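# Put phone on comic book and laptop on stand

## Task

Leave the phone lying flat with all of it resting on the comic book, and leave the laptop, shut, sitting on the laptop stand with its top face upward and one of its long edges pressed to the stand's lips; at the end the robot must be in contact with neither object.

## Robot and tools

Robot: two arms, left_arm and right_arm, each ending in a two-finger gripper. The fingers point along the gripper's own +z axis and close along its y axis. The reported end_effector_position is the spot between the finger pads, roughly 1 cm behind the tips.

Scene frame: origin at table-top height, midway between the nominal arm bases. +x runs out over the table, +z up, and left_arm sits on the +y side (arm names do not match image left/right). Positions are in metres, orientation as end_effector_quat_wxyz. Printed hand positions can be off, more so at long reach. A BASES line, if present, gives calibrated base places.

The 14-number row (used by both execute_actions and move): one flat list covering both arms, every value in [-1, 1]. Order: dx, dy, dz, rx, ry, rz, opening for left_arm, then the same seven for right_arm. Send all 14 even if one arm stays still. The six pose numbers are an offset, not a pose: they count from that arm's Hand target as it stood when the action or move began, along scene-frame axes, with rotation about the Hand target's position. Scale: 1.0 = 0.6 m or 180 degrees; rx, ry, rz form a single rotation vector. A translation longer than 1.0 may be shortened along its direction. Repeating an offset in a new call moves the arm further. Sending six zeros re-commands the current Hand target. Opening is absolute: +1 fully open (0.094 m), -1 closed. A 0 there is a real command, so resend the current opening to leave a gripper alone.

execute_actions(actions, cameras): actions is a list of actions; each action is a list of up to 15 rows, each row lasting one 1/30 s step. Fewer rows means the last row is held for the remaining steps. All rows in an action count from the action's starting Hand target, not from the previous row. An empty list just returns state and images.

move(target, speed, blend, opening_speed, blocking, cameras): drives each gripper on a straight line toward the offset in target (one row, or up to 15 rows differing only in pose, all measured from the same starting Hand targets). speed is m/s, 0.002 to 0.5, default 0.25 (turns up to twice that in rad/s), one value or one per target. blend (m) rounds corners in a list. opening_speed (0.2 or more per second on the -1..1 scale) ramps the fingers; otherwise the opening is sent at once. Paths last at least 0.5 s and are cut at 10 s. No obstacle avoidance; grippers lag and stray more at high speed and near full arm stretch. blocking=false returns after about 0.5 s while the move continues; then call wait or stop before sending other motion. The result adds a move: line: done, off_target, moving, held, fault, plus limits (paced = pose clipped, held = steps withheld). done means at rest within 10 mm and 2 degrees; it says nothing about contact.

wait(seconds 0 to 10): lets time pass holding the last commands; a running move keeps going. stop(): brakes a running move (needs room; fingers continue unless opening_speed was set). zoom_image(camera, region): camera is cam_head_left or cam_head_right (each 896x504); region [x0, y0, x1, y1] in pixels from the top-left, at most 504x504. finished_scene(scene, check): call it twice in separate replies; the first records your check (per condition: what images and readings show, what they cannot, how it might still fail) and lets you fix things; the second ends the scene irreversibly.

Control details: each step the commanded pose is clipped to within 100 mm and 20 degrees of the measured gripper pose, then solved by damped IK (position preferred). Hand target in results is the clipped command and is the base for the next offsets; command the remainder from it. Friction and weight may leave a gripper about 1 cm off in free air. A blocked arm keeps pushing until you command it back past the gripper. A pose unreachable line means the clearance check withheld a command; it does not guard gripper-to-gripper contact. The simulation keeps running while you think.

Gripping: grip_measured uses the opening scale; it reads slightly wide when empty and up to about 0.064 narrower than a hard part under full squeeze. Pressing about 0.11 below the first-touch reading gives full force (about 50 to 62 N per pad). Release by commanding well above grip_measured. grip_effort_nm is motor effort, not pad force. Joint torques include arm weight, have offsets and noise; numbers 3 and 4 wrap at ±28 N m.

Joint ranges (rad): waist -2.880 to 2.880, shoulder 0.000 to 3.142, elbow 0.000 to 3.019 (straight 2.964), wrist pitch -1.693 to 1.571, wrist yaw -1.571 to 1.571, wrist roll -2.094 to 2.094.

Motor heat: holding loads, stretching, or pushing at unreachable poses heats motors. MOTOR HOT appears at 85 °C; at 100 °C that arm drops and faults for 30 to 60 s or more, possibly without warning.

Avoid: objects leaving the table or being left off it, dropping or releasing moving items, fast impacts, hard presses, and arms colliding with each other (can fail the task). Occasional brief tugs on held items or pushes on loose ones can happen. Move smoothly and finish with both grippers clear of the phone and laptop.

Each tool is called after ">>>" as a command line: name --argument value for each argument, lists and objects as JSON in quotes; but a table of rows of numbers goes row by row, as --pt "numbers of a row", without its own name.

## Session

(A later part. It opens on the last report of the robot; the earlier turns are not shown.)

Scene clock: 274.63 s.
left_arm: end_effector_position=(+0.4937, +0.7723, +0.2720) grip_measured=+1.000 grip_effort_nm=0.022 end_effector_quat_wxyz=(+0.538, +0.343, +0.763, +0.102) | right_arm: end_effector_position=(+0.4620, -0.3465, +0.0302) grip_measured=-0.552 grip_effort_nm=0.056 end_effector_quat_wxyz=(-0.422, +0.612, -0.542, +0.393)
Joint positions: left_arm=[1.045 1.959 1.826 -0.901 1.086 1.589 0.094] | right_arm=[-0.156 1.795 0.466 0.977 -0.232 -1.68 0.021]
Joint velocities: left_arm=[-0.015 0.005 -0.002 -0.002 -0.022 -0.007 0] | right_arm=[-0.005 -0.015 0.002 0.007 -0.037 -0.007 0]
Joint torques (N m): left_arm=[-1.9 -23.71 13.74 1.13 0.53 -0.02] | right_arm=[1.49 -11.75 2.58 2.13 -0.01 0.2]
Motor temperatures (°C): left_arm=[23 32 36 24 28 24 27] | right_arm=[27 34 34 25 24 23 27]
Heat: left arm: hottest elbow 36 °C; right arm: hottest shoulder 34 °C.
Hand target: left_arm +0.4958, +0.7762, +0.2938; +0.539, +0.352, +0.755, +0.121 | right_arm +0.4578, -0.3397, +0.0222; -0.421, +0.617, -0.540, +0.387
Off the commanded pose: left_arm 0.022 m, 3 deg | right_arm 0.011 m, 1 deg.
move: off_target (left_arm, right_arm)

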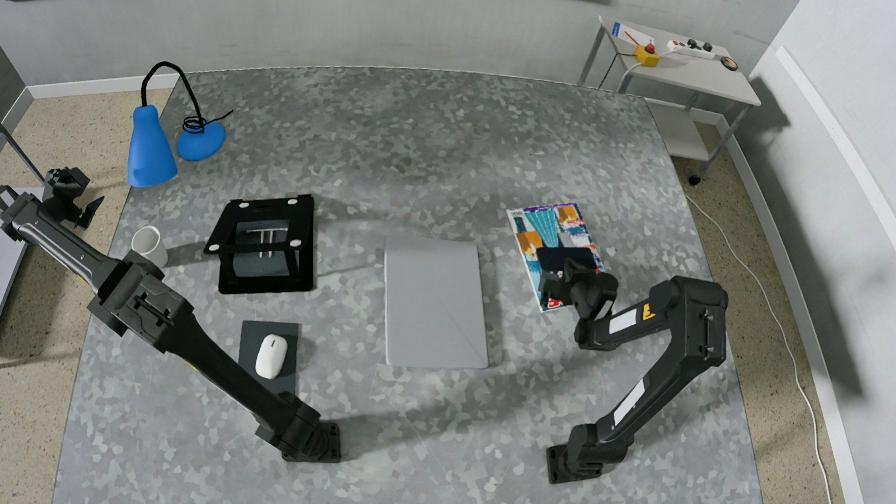

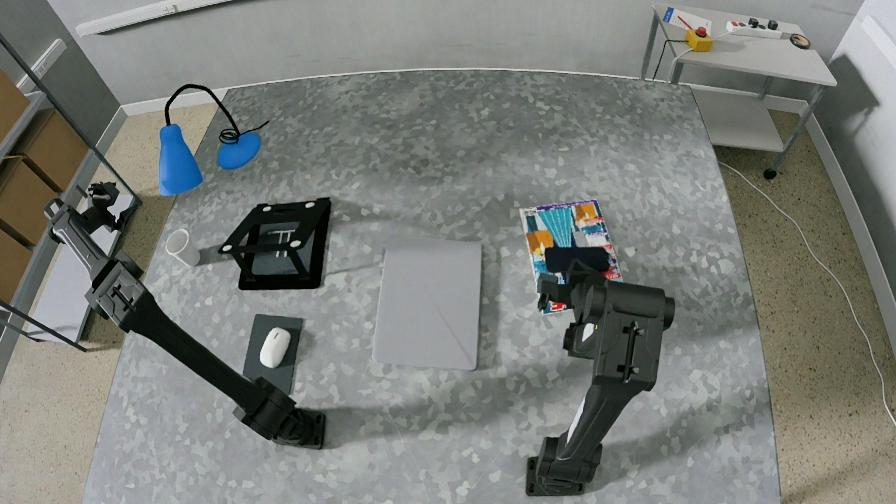

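>>> move --target '[0,0,0,0,0,0,1,-0.14,0,0.01,0,0,0,-0.55]' --speed 0.04

>>> zoom_image --camera "cam_head_right" --region '[490, 190, 650, 330]'

>>> zoom_image --camera "cam_head_left" --region '[490, 190, 650, 330]'

Scene clock: 279.67 s.
left_arm: end_effector_position=(+0.4937, +0.7723, +0.2720) grip_measured=+1.000 grip_effort_nm=0.027 end_effector_quat_wxyz=(+0.538, +0.343, +0.763, +0.102) | right_arm: end_effector_position=(+0.3781, -0.3339, +0.0234) grip_measured=-0.551 grip_effort_nm=0.061 end_effector_quat_wxyz=(-0.421, +0.621, -0.543, +0.378)
Joint positions: left_arm=[1.045 1.959 1.826 -0.901 1.086 1.589 0.094] | right_arm=[-0.17 1.73 0.246 1.102 -0.266 -1.688 0.021]
Joint velocities: left_arm=[0.005 -0.015 -0.002 0.022 -0.022 -0.095 0] | right_arm=[0.005 -0.005 -0.007 -0.007 -0.051 -0.007 0.001]
Joint torques (N m): left_arm=[-1.32 -23.41 13.61 1.2 0.53 -0.03] | right_arm=[-0.38 -11.75 0.98 1.99 -0.16 0.14]
Motor temperatures (°C): left_arm=[23 32 36 24 28 24 27] | right_arm=[27 34 33 25 24 23 27]
Heat: left arm: hottest elbow 36 °C; right arm: hottest shoulder 34 °C.
Hand target: left_arm +0.4958, +0.7762, +0.2938; +0.539, +0.352, +0.755, +0.121 | right_arm +0.3739, -0.3384, +0.0293; -0.421, +0.617, -0.540, +0.387
Off the commanded pose: left_arm 0.022 m, 3 deg | right_arm 0.009 m, 1 deg.
move: off_target (left_arm)

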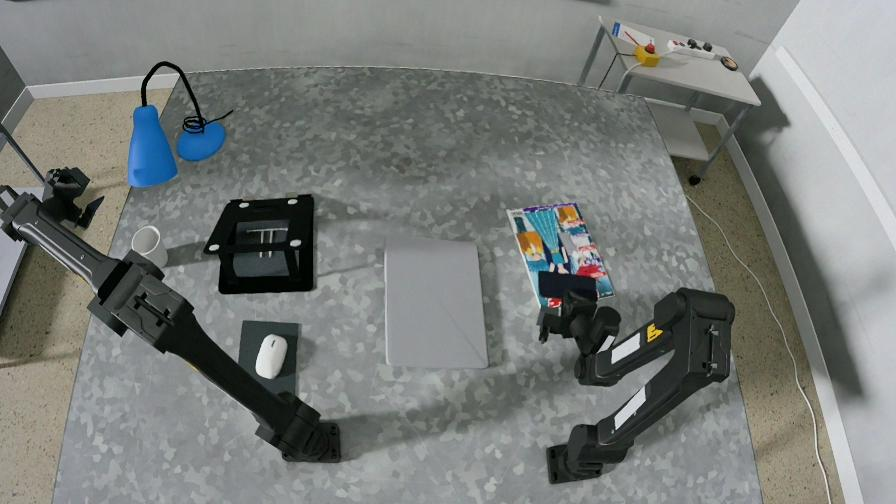

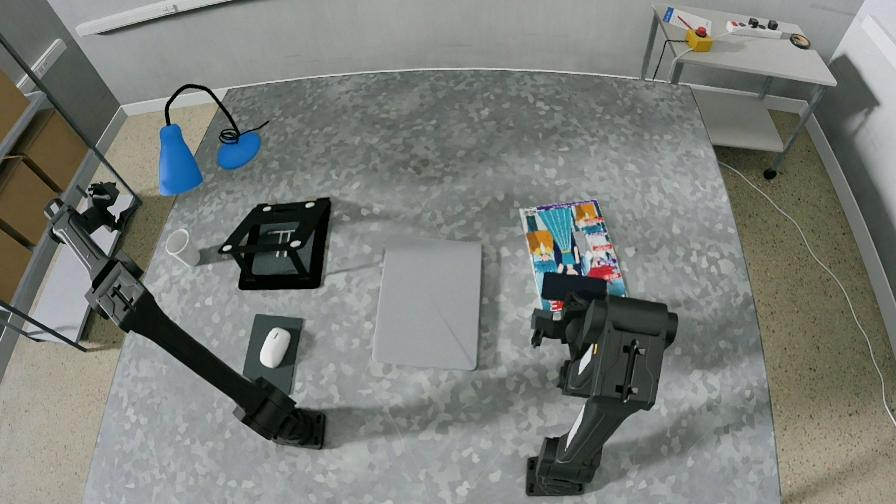

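Scaled by 3.150.

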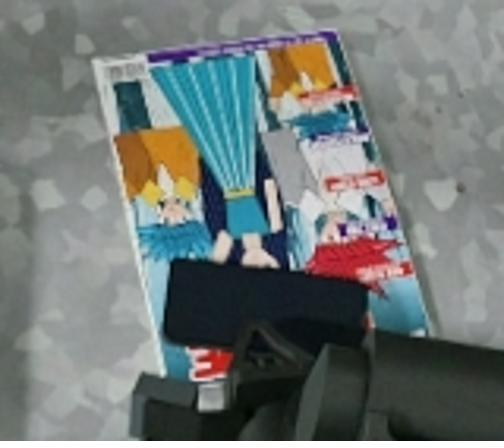

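Scaled by 3.150.

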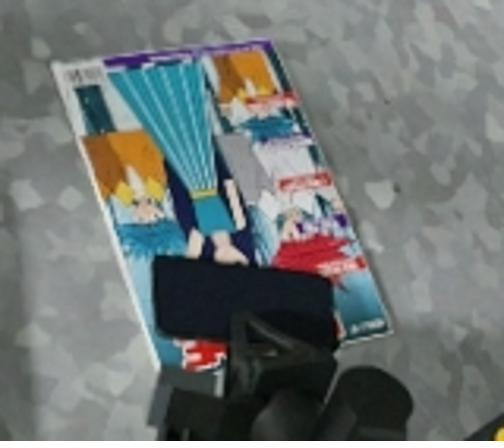

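>>> move --target '[0,0,0,0,0,0,1,-0.05,0,0.0,0,0,0,-0.55]' --speed 0.2

>>> zoom_image --camera "cam_head_right" --region '[490, 200, 650, 340]'

>>> zoom_image --camera "cam_head_left" --region '[490, 200, 650, 340]'

Scene clock: 288.97 s.
left_arm: end_effector_position=(+0.4937, +0.7723, +0.2720) grip_measured=+1.000 grip_effort_nm=0.017 end_effector_quat_wxyz=(+0.538, +0.343, +0.763, +0.102) | right_arm: end_effector_position=(+0.3447, -0.3331, +0.0203) grip_measured=-0.551 grip_effort_nm=0.056 end_effector_quat_wxyz=(-0.418, +0.623, -0.546, +0.373)
Joint positions: left_arm=[1.045 1.959 1.826 -0.901 1.086 1.589 0.094] | right_arm=[-0.192 1.717 0.163 1.154 -0.286 -1.698 0.021]
Joint velocities: left_arm=[-0.005 -0.005 -0.002 -0.002 -0.051 0.022 0] | right_arm=[-0.024 0.015 -0.012 -0.007 0.095 -0.022 0]
Joint torques (N m): left_arm=[-1.73 -22.95 13.89 1.05 0.54 -0.05] | right_arm=[-0.38 -10.87 0.75 2.22 -0.2 0.12]
Motor temperatures (°C): left_arm=[23 32 36 24 28 24 27] | right_arm=[27 34 33 25 24 23 26]
Heat: left arm: hottest elbow 36 °C; right arm: hottest shoulder 34 °C.
Hand target: left_arm +0.4958, +0.7762, +0.2938; +0.539, +0.352, +0.755, +0.121 | right_arm +0.3439, -0.3379, +0.0296; -0.421, +0.617, -0.540, +0.387
Off the commanded pose: left_arm 0.022 m, 3 deg | right_arm 0.010 m, 2 deg.
move: off_target (left_arm)

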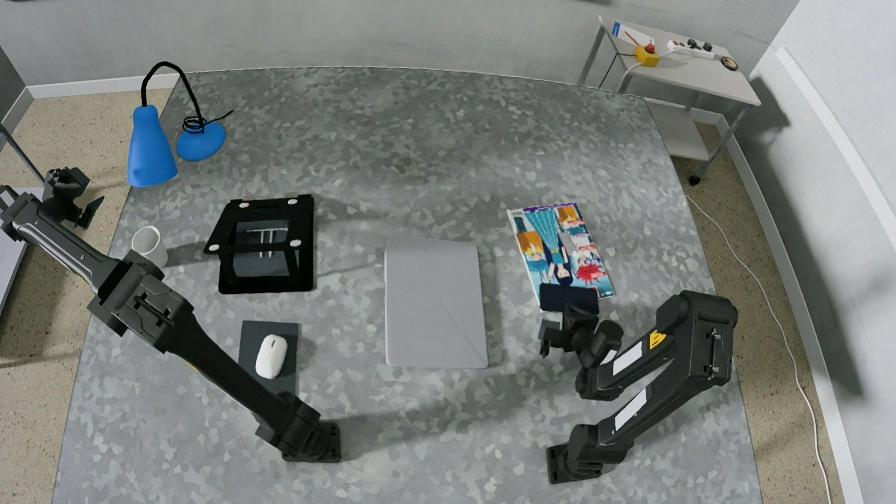

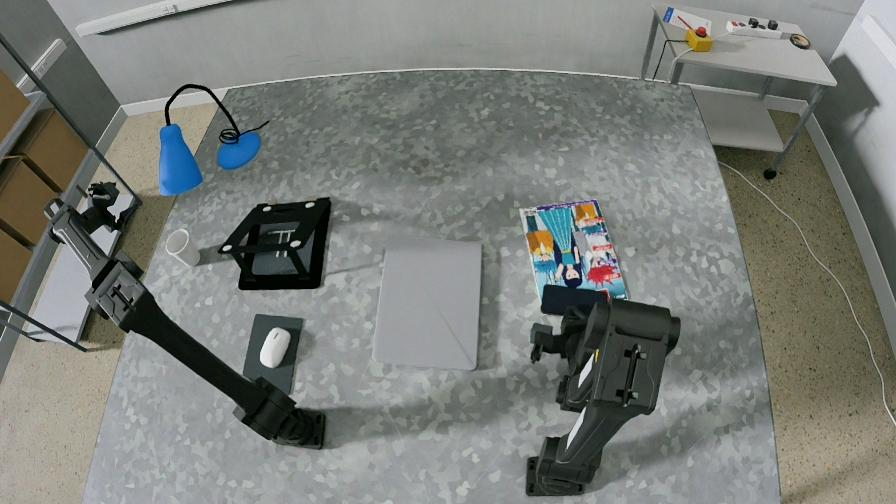

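Scaled by 3.150.

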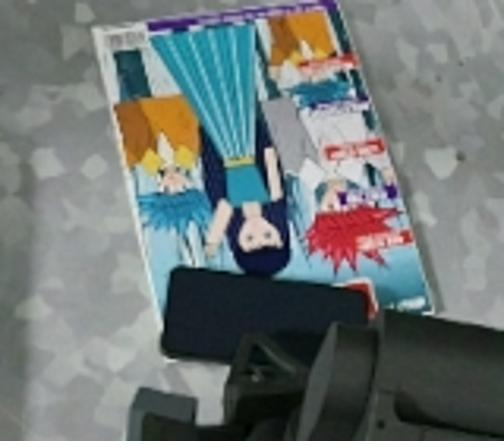

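Scaled by 3.150.

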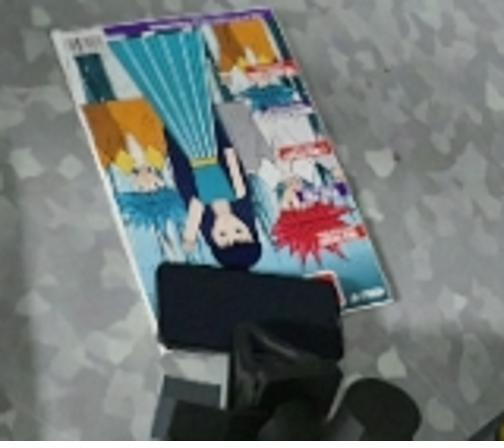

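>>> move --target '[0,0,0,0,0,0,1,0.02,0,0.05,0,0,0,-0.25]' --opening_speed 0.4 --speed 0.06

>>> zoom_image --camera "cam_head_right" --region '[490, 200, 650, 340]'

>>> zoom_image --camera "cam_head_left" --region '[490, 200, 650, 340]'

Scene clock: 313.77 s.
left_arm: end_effector_position=(+0.4937, +0.7723, +0.2720) grip_measured=+1.000 grip_effort_nm=0.027 end_effector_quat_wxyz=(+0.538, +0.343, +0.763, +0.102) | right_arm: end_effector_position=(+0.3449, -0.3338, +0.0465) grip_measured=-0.251 grip_effort_nm=0.061 end_effector_quat_wxyz=(-0.416, +0.623, -0.548, +0.372)
Joint positions: left_arm=[1.045 1.959 1.826 -0.901 1.086 1.589 0.094] | right_arm=[-0.192 1.505 0.163 0.938 -0.283 -1.698 0.035]
Joint velocities: left_arm=[-0.005 0.005 -0.012 -0.002 -0.007 -0.037 0] | right_arm=[-0.015 -0.015 0.002 0.007 -0.037 0.066 0]
Joint torques (N m): left_arm=[-1.38 -23.65 13.74 1.25 0.51 -0.04] | right_arm=[0.21 -9.82 4.77 1.35 -0.01 0.18]
Motor temperatures (°C): left_arm=[23 32 36 24 28 24 27] | right_arm=[27 33 31 25 24 23 26]
Heat: left arm: hottest elbow 36 °C; right arm: hottest shoulder 33 °C.
Hand target: left_arm +0.4958, +0.7762, +0.2938; +0.539, +0.352, +0.755, +0.121 | right_arm +0.3562, -0.3384, +0.0595; -0.421, +0.617, -0.540, +0.387
Off the commanded pose: left_arm 0.022 m, 3 deg | right_arm 0.018 m, 2 deg.
move: off_target (left_arm, right_arm)

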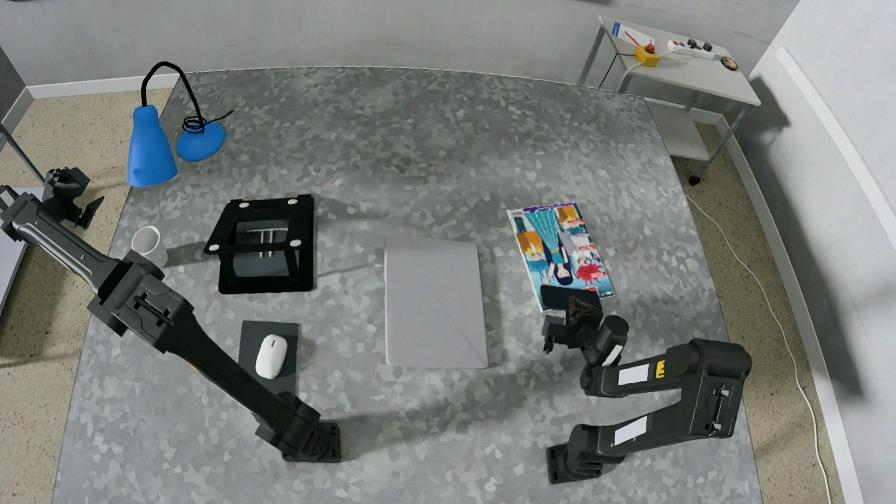

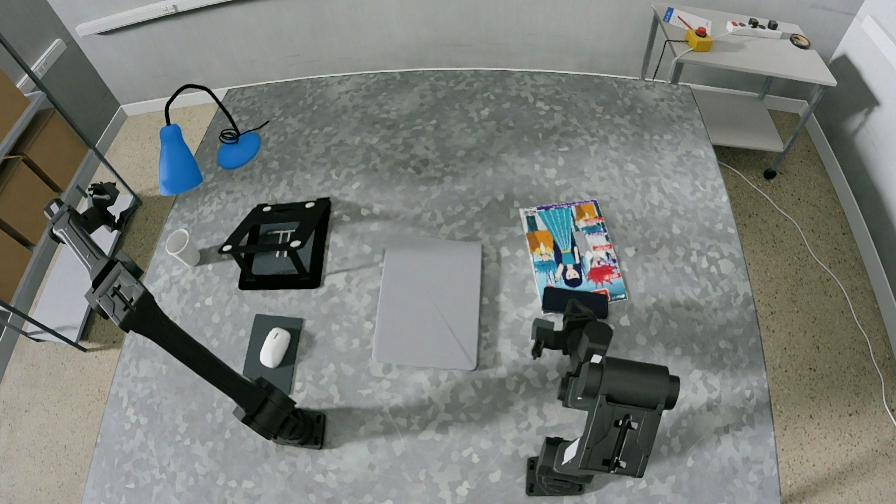

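Scaled by 3.150.

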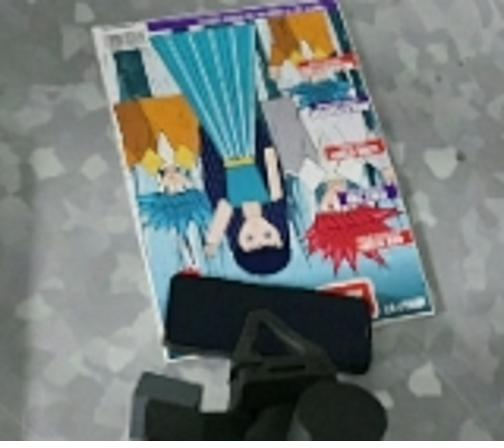

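Scaled by 3.150.

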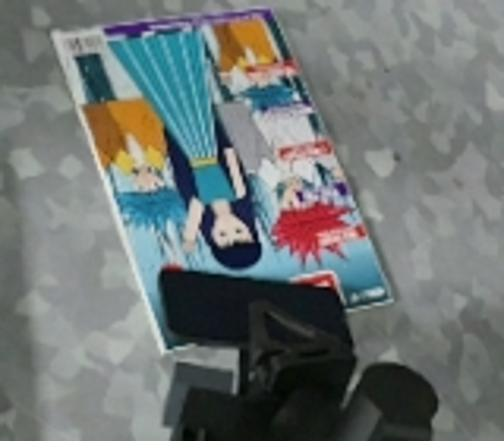

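>>> move --target '[0,0,0,0,0,0,1,-0.11,0,0.03,0,0,0,-0.25]' --speed 0.25

>>> zoom_image --camera "cam_head_right" --region '[490, 220, 650, 360]'

>>> zoom_image --camera "cam_head_left" --region '[490, 220, 650, 360]'

Scene clock: 318.27 s.
left_arm: end_effector_position=(+0.4937, +0.7723, +0.2720) grip_measured=+1.000 grip_effort_nm=0.022 end_effector_quat_wxyz=(+0.538, +0.343, +0.763, +0.102) | right_arm: end_effector_position=(+0.2930, -0.3342, +0.0781) grip_measured=-0.251 grip_effort_nm=0.066 end_effector_quat_wxyz=(-0.424, +0.618, -0.539, +0.384)
Joint positions: left_arm=[1.045 1.959 1.826 -0.901 1.086 1.589 0.094] | right_arm=[-0.255 1.113 0.04 0.698 -0.344 -1.721 0.035]
Joint velocities: left_arm=[-0.005 -0.005 -0.002 0.002 -0.007 0.051 0] | right_arm=[-0.005 -0.015 0.002 -0.007 -0.022 0.007 0]
Joint torques (N m): left_arm=[-1.32 -23.53 13.78 1.1 0.5 -0.06] | right_arm=[-0.38 -5.07 4.92 1.1 -0.16 0.17]
Motor temperatures (°C): left_arm=[23 32 36 24 28 24 27] | right_arm=[27 33 31 25 24 23 26]
Heat: left arm: hottest elbow 36 °C; right arm: hottest shoulder 33 °C.
Hand target: left_arm +0.4958, +0.7762, +0.2938; +0.539, +0.352, +0.755, +0.121 | right_arm +0.2905, -0.3375, +0.0783; -0.421, +0.617, -0.540, +0.388
Off the commanded pose: left_arm 0.022 m, 3 deg | right_arm 0.005 m, 1 deg.
move: off_target (left_arm)

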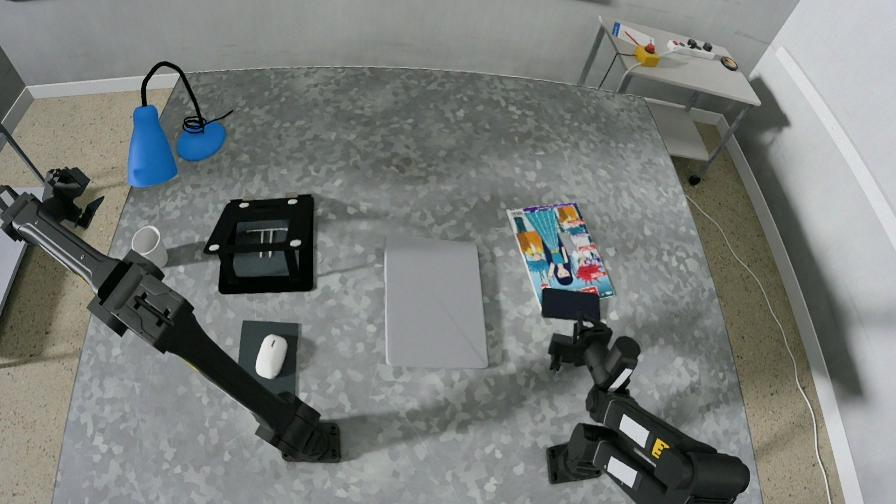

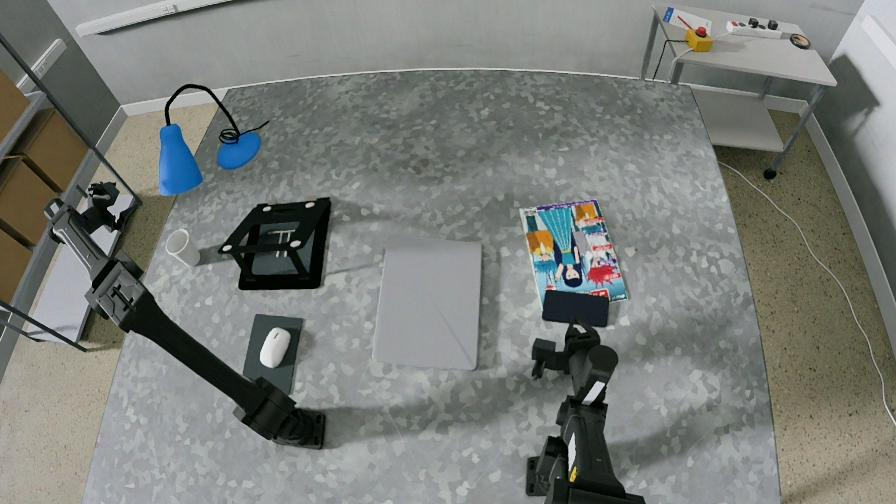

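Scaled by 3.150.

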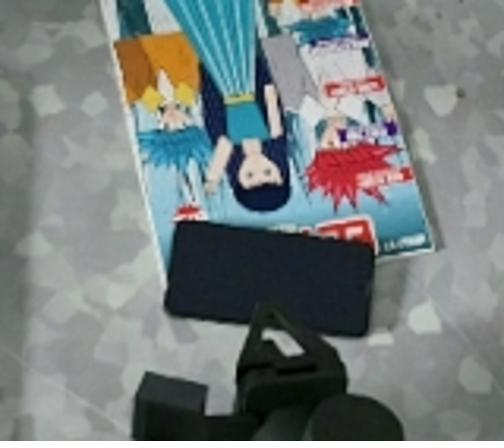

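Scaled by 3.150.

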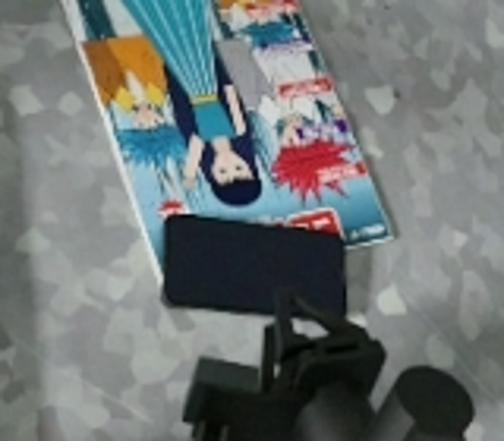

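>>> move --pt "0 0 0 0 0 0 1 -0.05 0 0.133 0 0 0 1" --pt "0 0 0 0 0 0 1 0.1575 -0.0125 0.167 -0.016 0.388 -0.037 1" --speed 0.25 --blend 0.03

>>> zoom_image --camera "cam_head_right" --region '[490, 220, 650, 360]'

>>> zoom_image --camera "cam_head_left" --region '[490, 220, 650, 360]'

Scene clock: 334.27 s.
left_arm: end_effector_position=(+0.4937, +0.7723, +0.2720) grip_measured=+1.000 grip_effort_nm=0.022 end_effector_quat_wxyz=(+0.538, +0.343, +0.763, +0.102) | right_arm: end_effector_position=(+0.3679, -0.3498, +0.1616) grip_measured=+0.999 grip_effort_nm=0.056 end_effector_quat_wxyz=(+0.001, +0.703, -0.710, -0.019)
Joint positions: left_arm=[1.045 1.959 1.826 -0.901 1.086 1.589 0.094] | right_arm=[-0.11 1.438 1.152 -1.315 -0.023 -1.666 0.094]
Joint velocities: left_arm=[-0.015 -0.015 0.002 0.007 0.051 0.081 0] | right_arm=[-0.005 -0.005 -0.012 -0.007 0.007 -0.051 0]
Joint torques (N m): left_arm=[-1.38 -23.36 13.81 0.94 0.5 -0.09] | right_arm=[1.49 -11.81 12.12 -0.21 0.03 0.2]
Motor temperatures (°C): left_arm=[23 32 37 24 28 24 27] | right_arm=[27 33 32 25 24 23 26]
Heat: left arm: hottest elbow 37 °C; right arm: hottest shoulder 33 °C.
Hand target: left_arm +0.4958, +0.7761, +0.2941; +0.539, +0.352, +0.755, +0.121 | right_arm +0.3883, -0.3473, +0.1745; -0.006, +0.705, -0.709, -0.008
Off the commanded pose: left_arm 0.022 m, 3 deg | right_arm 0.025 m, 2 deg.
move: off_target (left_arm, right_arm)

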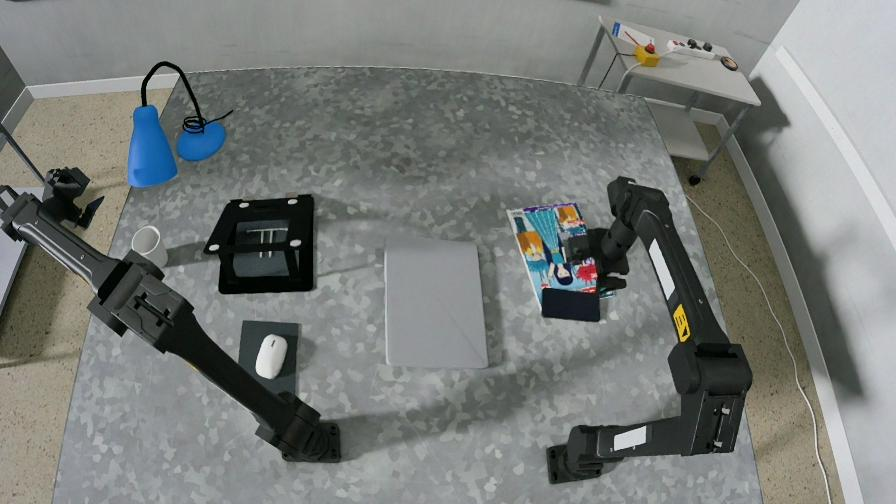

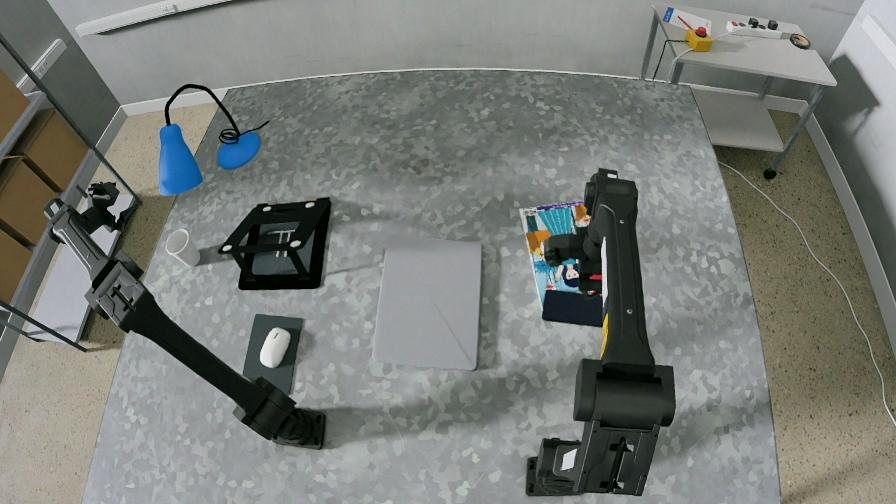

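Scaled by 3.150.

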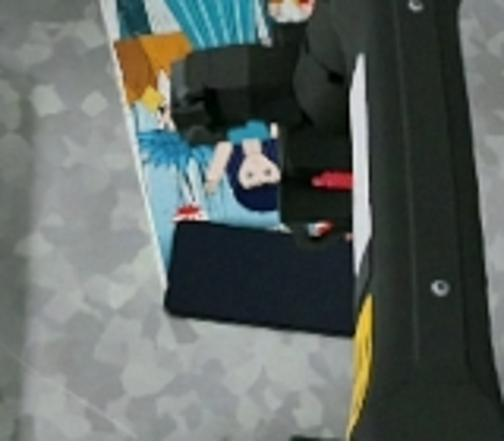

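Scaled by 3.150.

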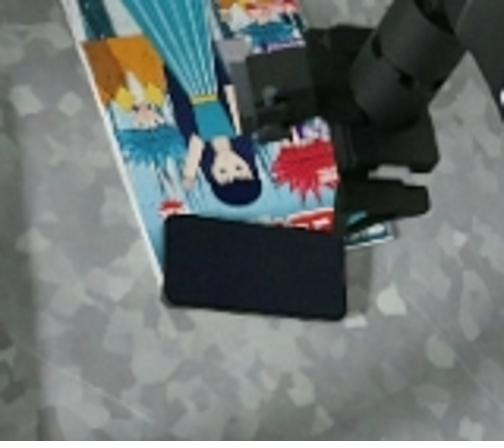

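>>> move --target '[0,0,0,0,0,0,1,0.01,0.01,-0.19,0,0,0,1]' --speed 0.15

>>> zoom_image --camera "cam_head_right" --region '[490, 220, 650, 360]'

>>> zoom_image --camera "cam_head_left" --region '[490, 220, 650, 360]'

Scene clock: 340.83 s.
left_arm: end_effector_position=(+0.4937, +0.7723, +0.2720) grip_measured=+1.000 grip_effort_nm=0.022 end_effector_quat_wxyz=(+0.538, +0.343, +0.763, +0.102) | right_arm: end_effector_position=(+0.3945, -0.3480, +0.0720) grip_measured=+0.999 grip_effort_nm=0.061 end_effector_quat_wxyz=(-0.013, +0.704, -0.711, -0.001)
Joint positions: left_arm=[1.045 1.959 1.826 -0.901 1.086 1.589 0.094] | right_arm=[-0.099 1.572 1.048 -1.031 -0.022 -1.655 0.094]
Joint velocities: left_arm=[-0.005 -0.034 -0.012 -0.002 0.007 0.007 0] | right_arm=[-0.034 0.005 -0.007 -0.002 0.022 0.007 0.001]
Joint torques (N m): left_arm=[-1.85 -23.94 13.68 1.1 0.49 -0.03] | right_arm=[1.44 -13.27 6.35 0.49 0.03 0.21]
Motor temperatures (°C): left_arm=[23 32 37 24 28 24 27] | right_arm=[27 33 33 25 24 23 26]
Heat: left arm: hottest elbow 37 °C; right arm: hottest shoulder 33 °C.
Hand target: left_arm +0.4958, +0.7762, +0.2938; +0.539, +0.352, +0.755, +0.121 | right_arm +0.3929, -0.3428, +0.0603; -0.006, +0.705, -0.709, -0.008
Off the commanded pose: left_arm 0.023 m, 3 deg | right_arm 0.013 m, 1 deg.
move: off_target (left_arm, right_arm)

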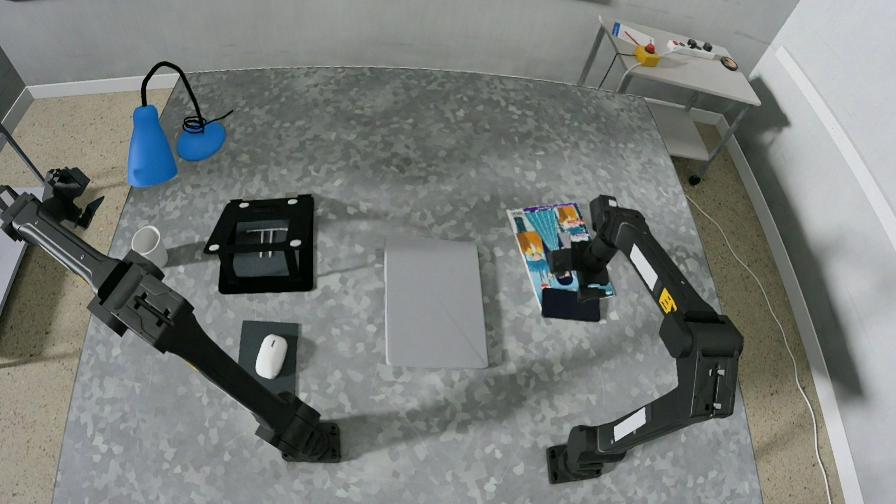

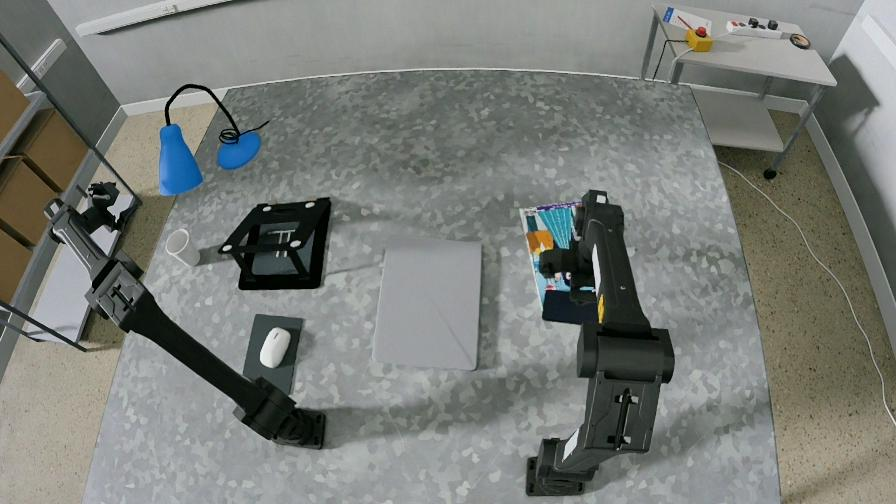

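Scaled by 3.150.

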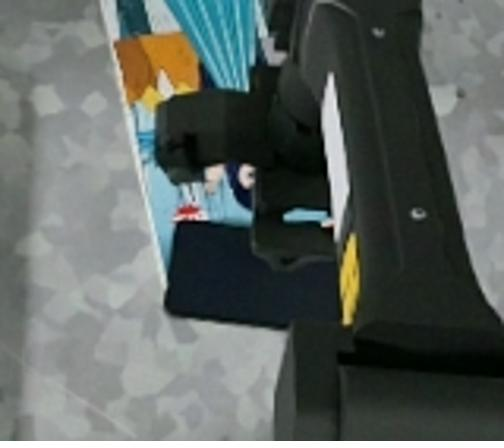

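Scaled by 3.150.

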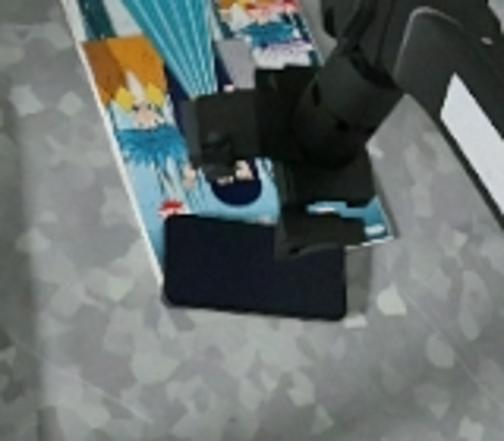

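>>> move --target '[0,0,0,0,0,0,1,-0.04,0,-0.067,0,0,0,1]' --speed 0.1

>>> zoom_image --camera "cam_head_right" --region '[490, 220, 650, 360]'

>>> zoom_image --camera "cam_head_left" --region '[490, 220, 650, 360]'

Scene clock: 350.83 s.
left_arm: end_effector_position=(+0.4937, +0.7723, +0.2720) grip_measured=+1.000 grip_effort_nm=0.022 end_effector_quat_wxyz=(+0.538, +0.343, +0.763, +0.102) | right_arm: end_effector_position=(+0.3733, -0.3461, +0.0339) grip_measured=+0.999 grip_effort_nm=0.056 end_effector_quat_wxyz=(-0.016, +0.703, -0.711, +0.002)
Joint positions: left_arm=[1.045 1.959 1.826 -0.901 1.086 1.589 0.094] | right_arm=[-0.099 1.577 0.934 -0.905 -0.022 -1.654 0.094]
Joint velocities: left_arm=[-0.005 -0.005 -0.007 -0.002 -0.066 0.022 0] | right_arm=[0.015 0.005 -0.017 0.002 0.037 -0.007 0]
Joint torques (N m): left_arm=[-2.14 -23.53 13.75 1.13 0.52 0.02] | right_arm=[1.03 -12.22 5.76 0.43 0.02 0.17]
Motor temperatures (°C): left_arm=[23 32 37 24 28 24 27] | right_arm=[27 33 33 25 24 23 26]
Heat: left arm: hottest elbow 37 °C; right arm: hottest shoulder 33 °C.
Hand target: left_arm +0.4958, +0.7762, +0.2938; +0.539, +0.352, +0.755, +0.121 | right_arm +0.3684, -0.3430, +0.0204; -0.006, +0.705, -0.709, -0.008
Off the commanded pose: left_arm 0.022 m, 3 deg | right_arm 0.015 m, 2 deg.
move: off_target (left_arm, right_arm)

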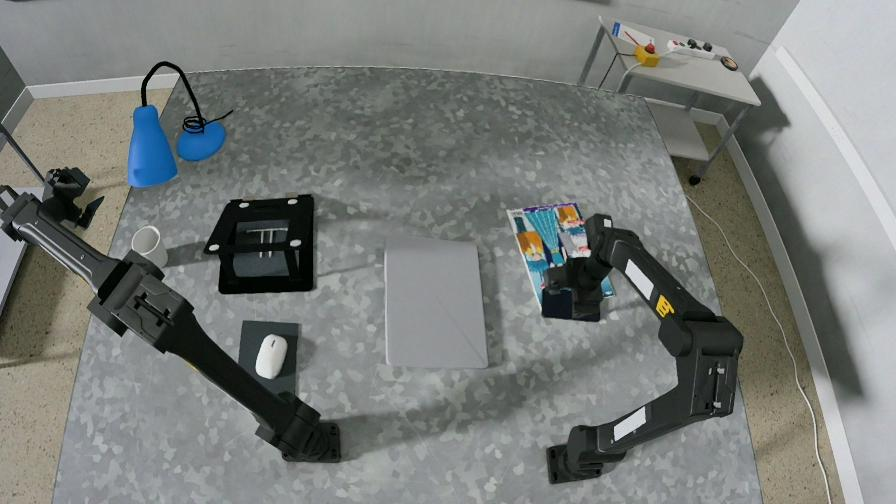

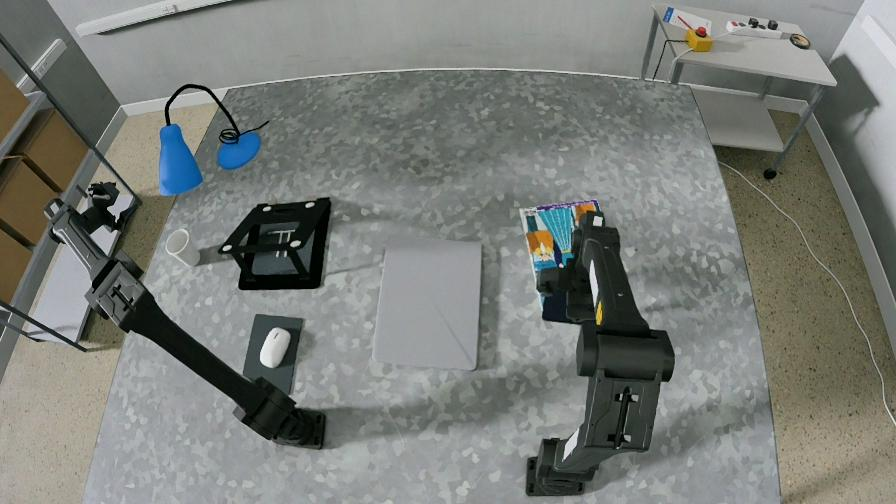

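Scaled by 3.150.

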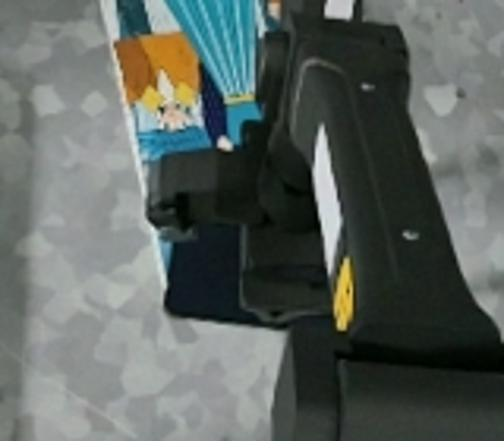

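Scaled by 3.150.

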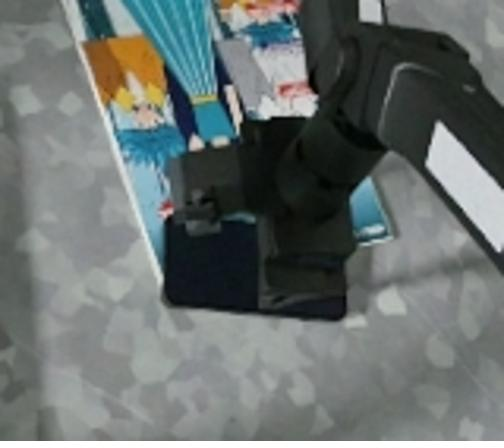

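>>> move --target '[0,0,0,0,0,0,1,-0.035,0.025,0.005,0,0,0,1]' --speed 0.1

>>> zoom_image --camera "cam_head_right" --region '[490, 220, 650, 360]'

>>> zoom_image --camera "cam_head_left" --region '[490, 220, 650, 360]'

Scene clock: 358.30 s.
left_arm: end_effector_position=(+0.4937, +0.7723, +0.2720) grip_measured=+1.000 grip_effort_nm=0.022 end_effector_quat_wxyz=(+0.538, +0.343, +0.763, +0.102) | right_arm: end_effector_position=(+0.3496, -0.3323, +0.0203) grip_measured=+0.999 grip_effort_nm=0.056 end_effector_quat_wxyz=(-0.002, +0.704, -0.710, -0.014)
Joint positions: left_arm=[1.045 1.959 1.826 -0.901 1.086 1.589 0.094] | right_arm=[-0.069 1.568 0.878 -0.899 -0.022 -1.625 0.094]
Joint velocities: left_arm=[-0.024 -0.024 -0.012 -0.007 0.051 0.007 0] | right_arm=[0.005 -0.005 -0.007 -0.012 -0.037 -0.022 0]
Joint torques (N m): left_arm=[-1.44 -23.65 13.67 1.07 0.5 -0.01] | right_arm=[1.32 -15.15 5.31 0.34 -0.02 0.22]
Motor temperatures (°C): left_arm=[23 32 37 24 28 24 27] | right_arm=[27 33 33 25 24 23 26]
Heat: left arm: hottest elbow 37 °C; right arm: hottest shoulder 33 °C.
Hand target: left_arm +0.4958, +0.7762, +0.2938; +0.539, +0.352, +0.755, +0.121 | right_arm +0.3476, -0.3276, +0.0236; -0.006, +0.705, -0.709, -0.008
Off the commanded pose: left_arm 0.022 m, 3 deg | right_arm 0.006 m, 1 deg.
move: off_target (left_arm)

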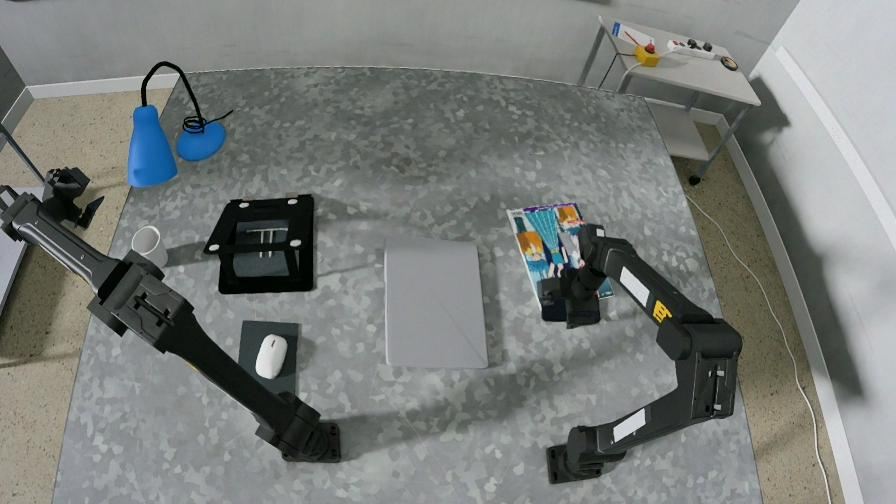

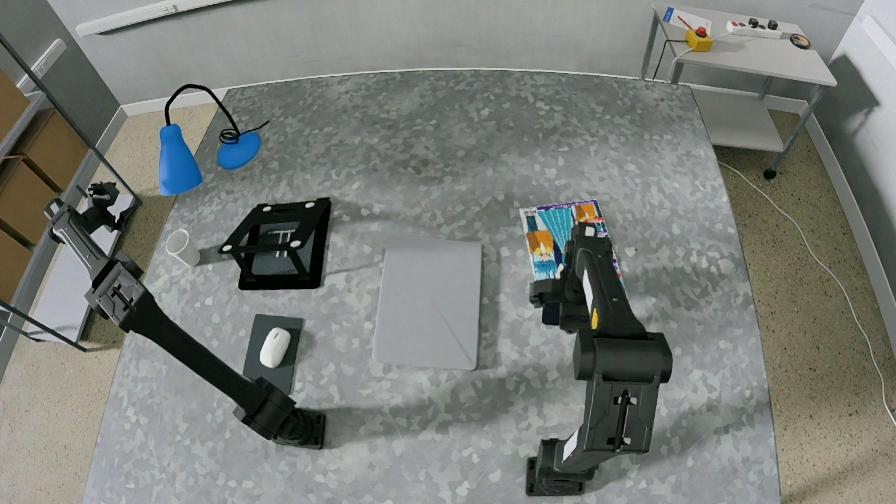

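Scaled by 3.150.

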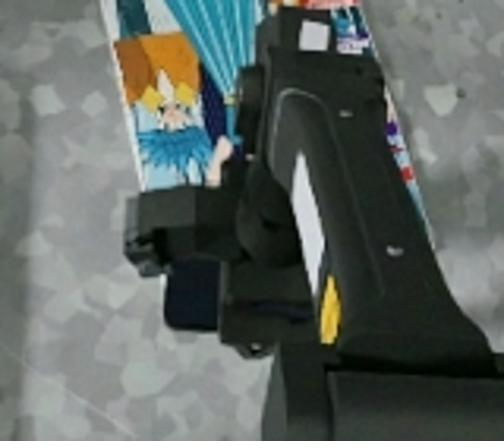

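Scaled by 3.150.

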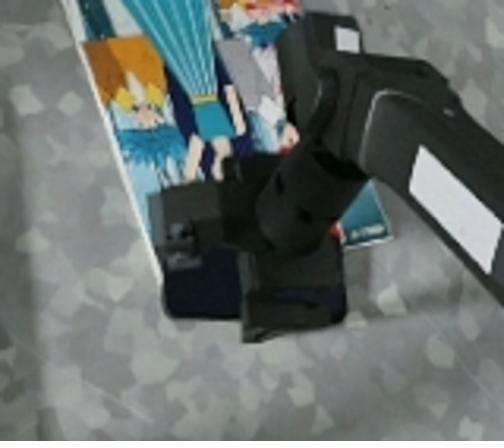

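>>> move --pt "0 0 0 0 0 0 1 -0.017 0.01 0.0 0 0 0 1" --pt "0 0 0 0 0 0 1 -0.017 0.01 -0.015 0 0 0 1" --speed 0.08

>>> zoom_image --camera "cam_head_left" --region '[490, 220, 650, 360]'

>>> zoom_image --camera "cam_head_right" --region '[490, 220, 650, 360]'

Scene clock: 364.50 s.
left_arm: end_effector_position=(+0.4937, +0.7723, +0.2720) grip_measured=+1.000 grip_effort_nm=0.027 end_effector_quat_wxyz=(+0.538, +0.343, +0.763, +0.102) | right_arm: end_effector_position=(+0.3404, -0.3261, +0.0166) grip_measured=+0.999 grip_effort_nm=0.061 end_effector_quat_wxyz=(-0.005, +0.704, -0.710, -0.010)
Joint positions: left_arm=[1.045 1.959 1.826 -0.901 1.086 1.589 0.094] | right_arm=[-0.053 1.547 0.84 -0.872 -0.022 -1.61 0.094]
Joint velocities: left_arm=[-0.005 -0.005 -0.002 0.017 -0.007 0.022 0] | right_arm=[-0.024 -0.005 -0.012 -0.007 0.066 -0.007 0.001]
Joint torques (N m): left_arm=[-1.79 -23.65 13.82 0.99 0.53 -0.08] | right_arm=[1.44 -14.27 5.15 0.64 -0.02 0.2]
Motor temperatures (°C): left_arm=[23 32 37 24 28 24 27] | right_arm=[27 34 33 25 24 23 26]
Heat: left arm: hottest elbow 37 °C; right arm: hottest shoulder 34 °C.
Hand target: left_arm +0.4958, +0.7762, +0.2938; +0.539, +0.352, +0.755, +0.121 | right_arm +0.3373, -0.3216, +0.0146; -0.006, +0.705, -0.709, -0.008
Off the commanded pose: left_arm 0.022 m, 3 deg | right_arm 0.006 m, 0 deg.
move: off_target (left_arm)

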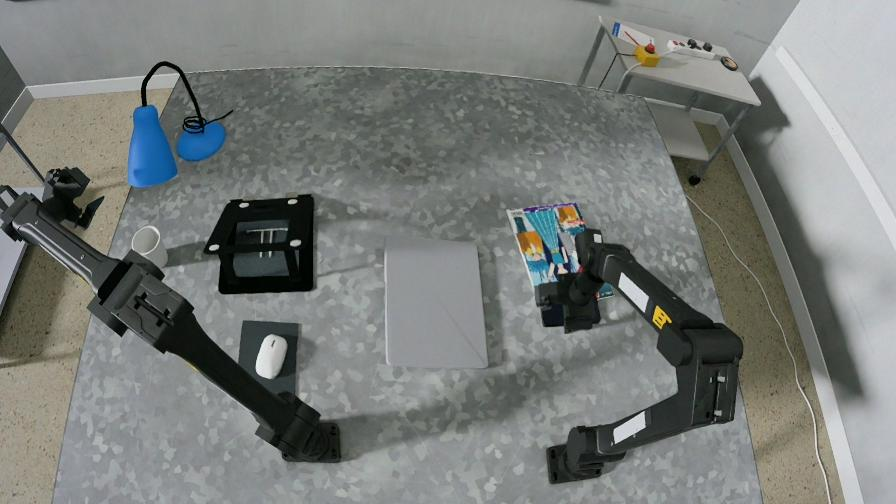

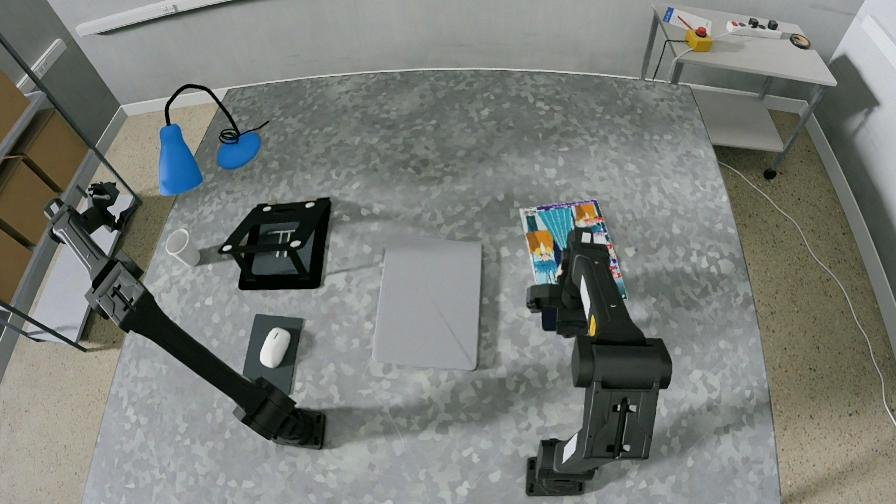

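Scaled by 3.150.

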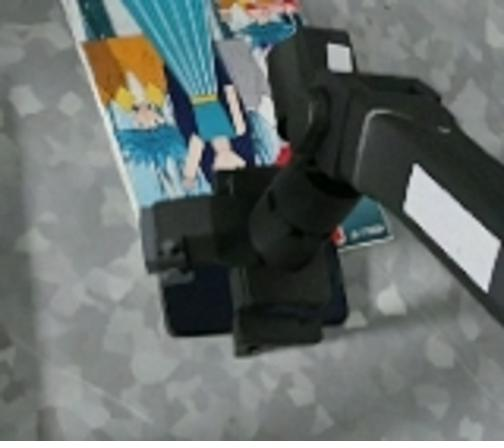

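Scaled by 3.150.

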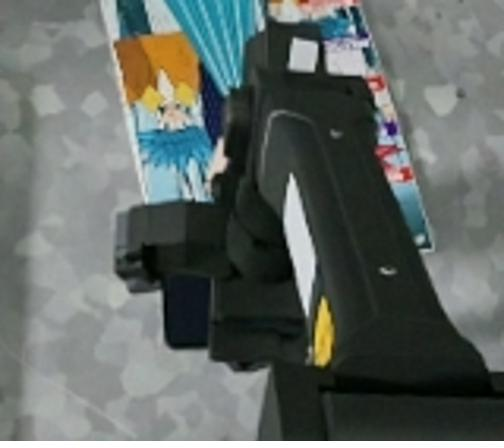

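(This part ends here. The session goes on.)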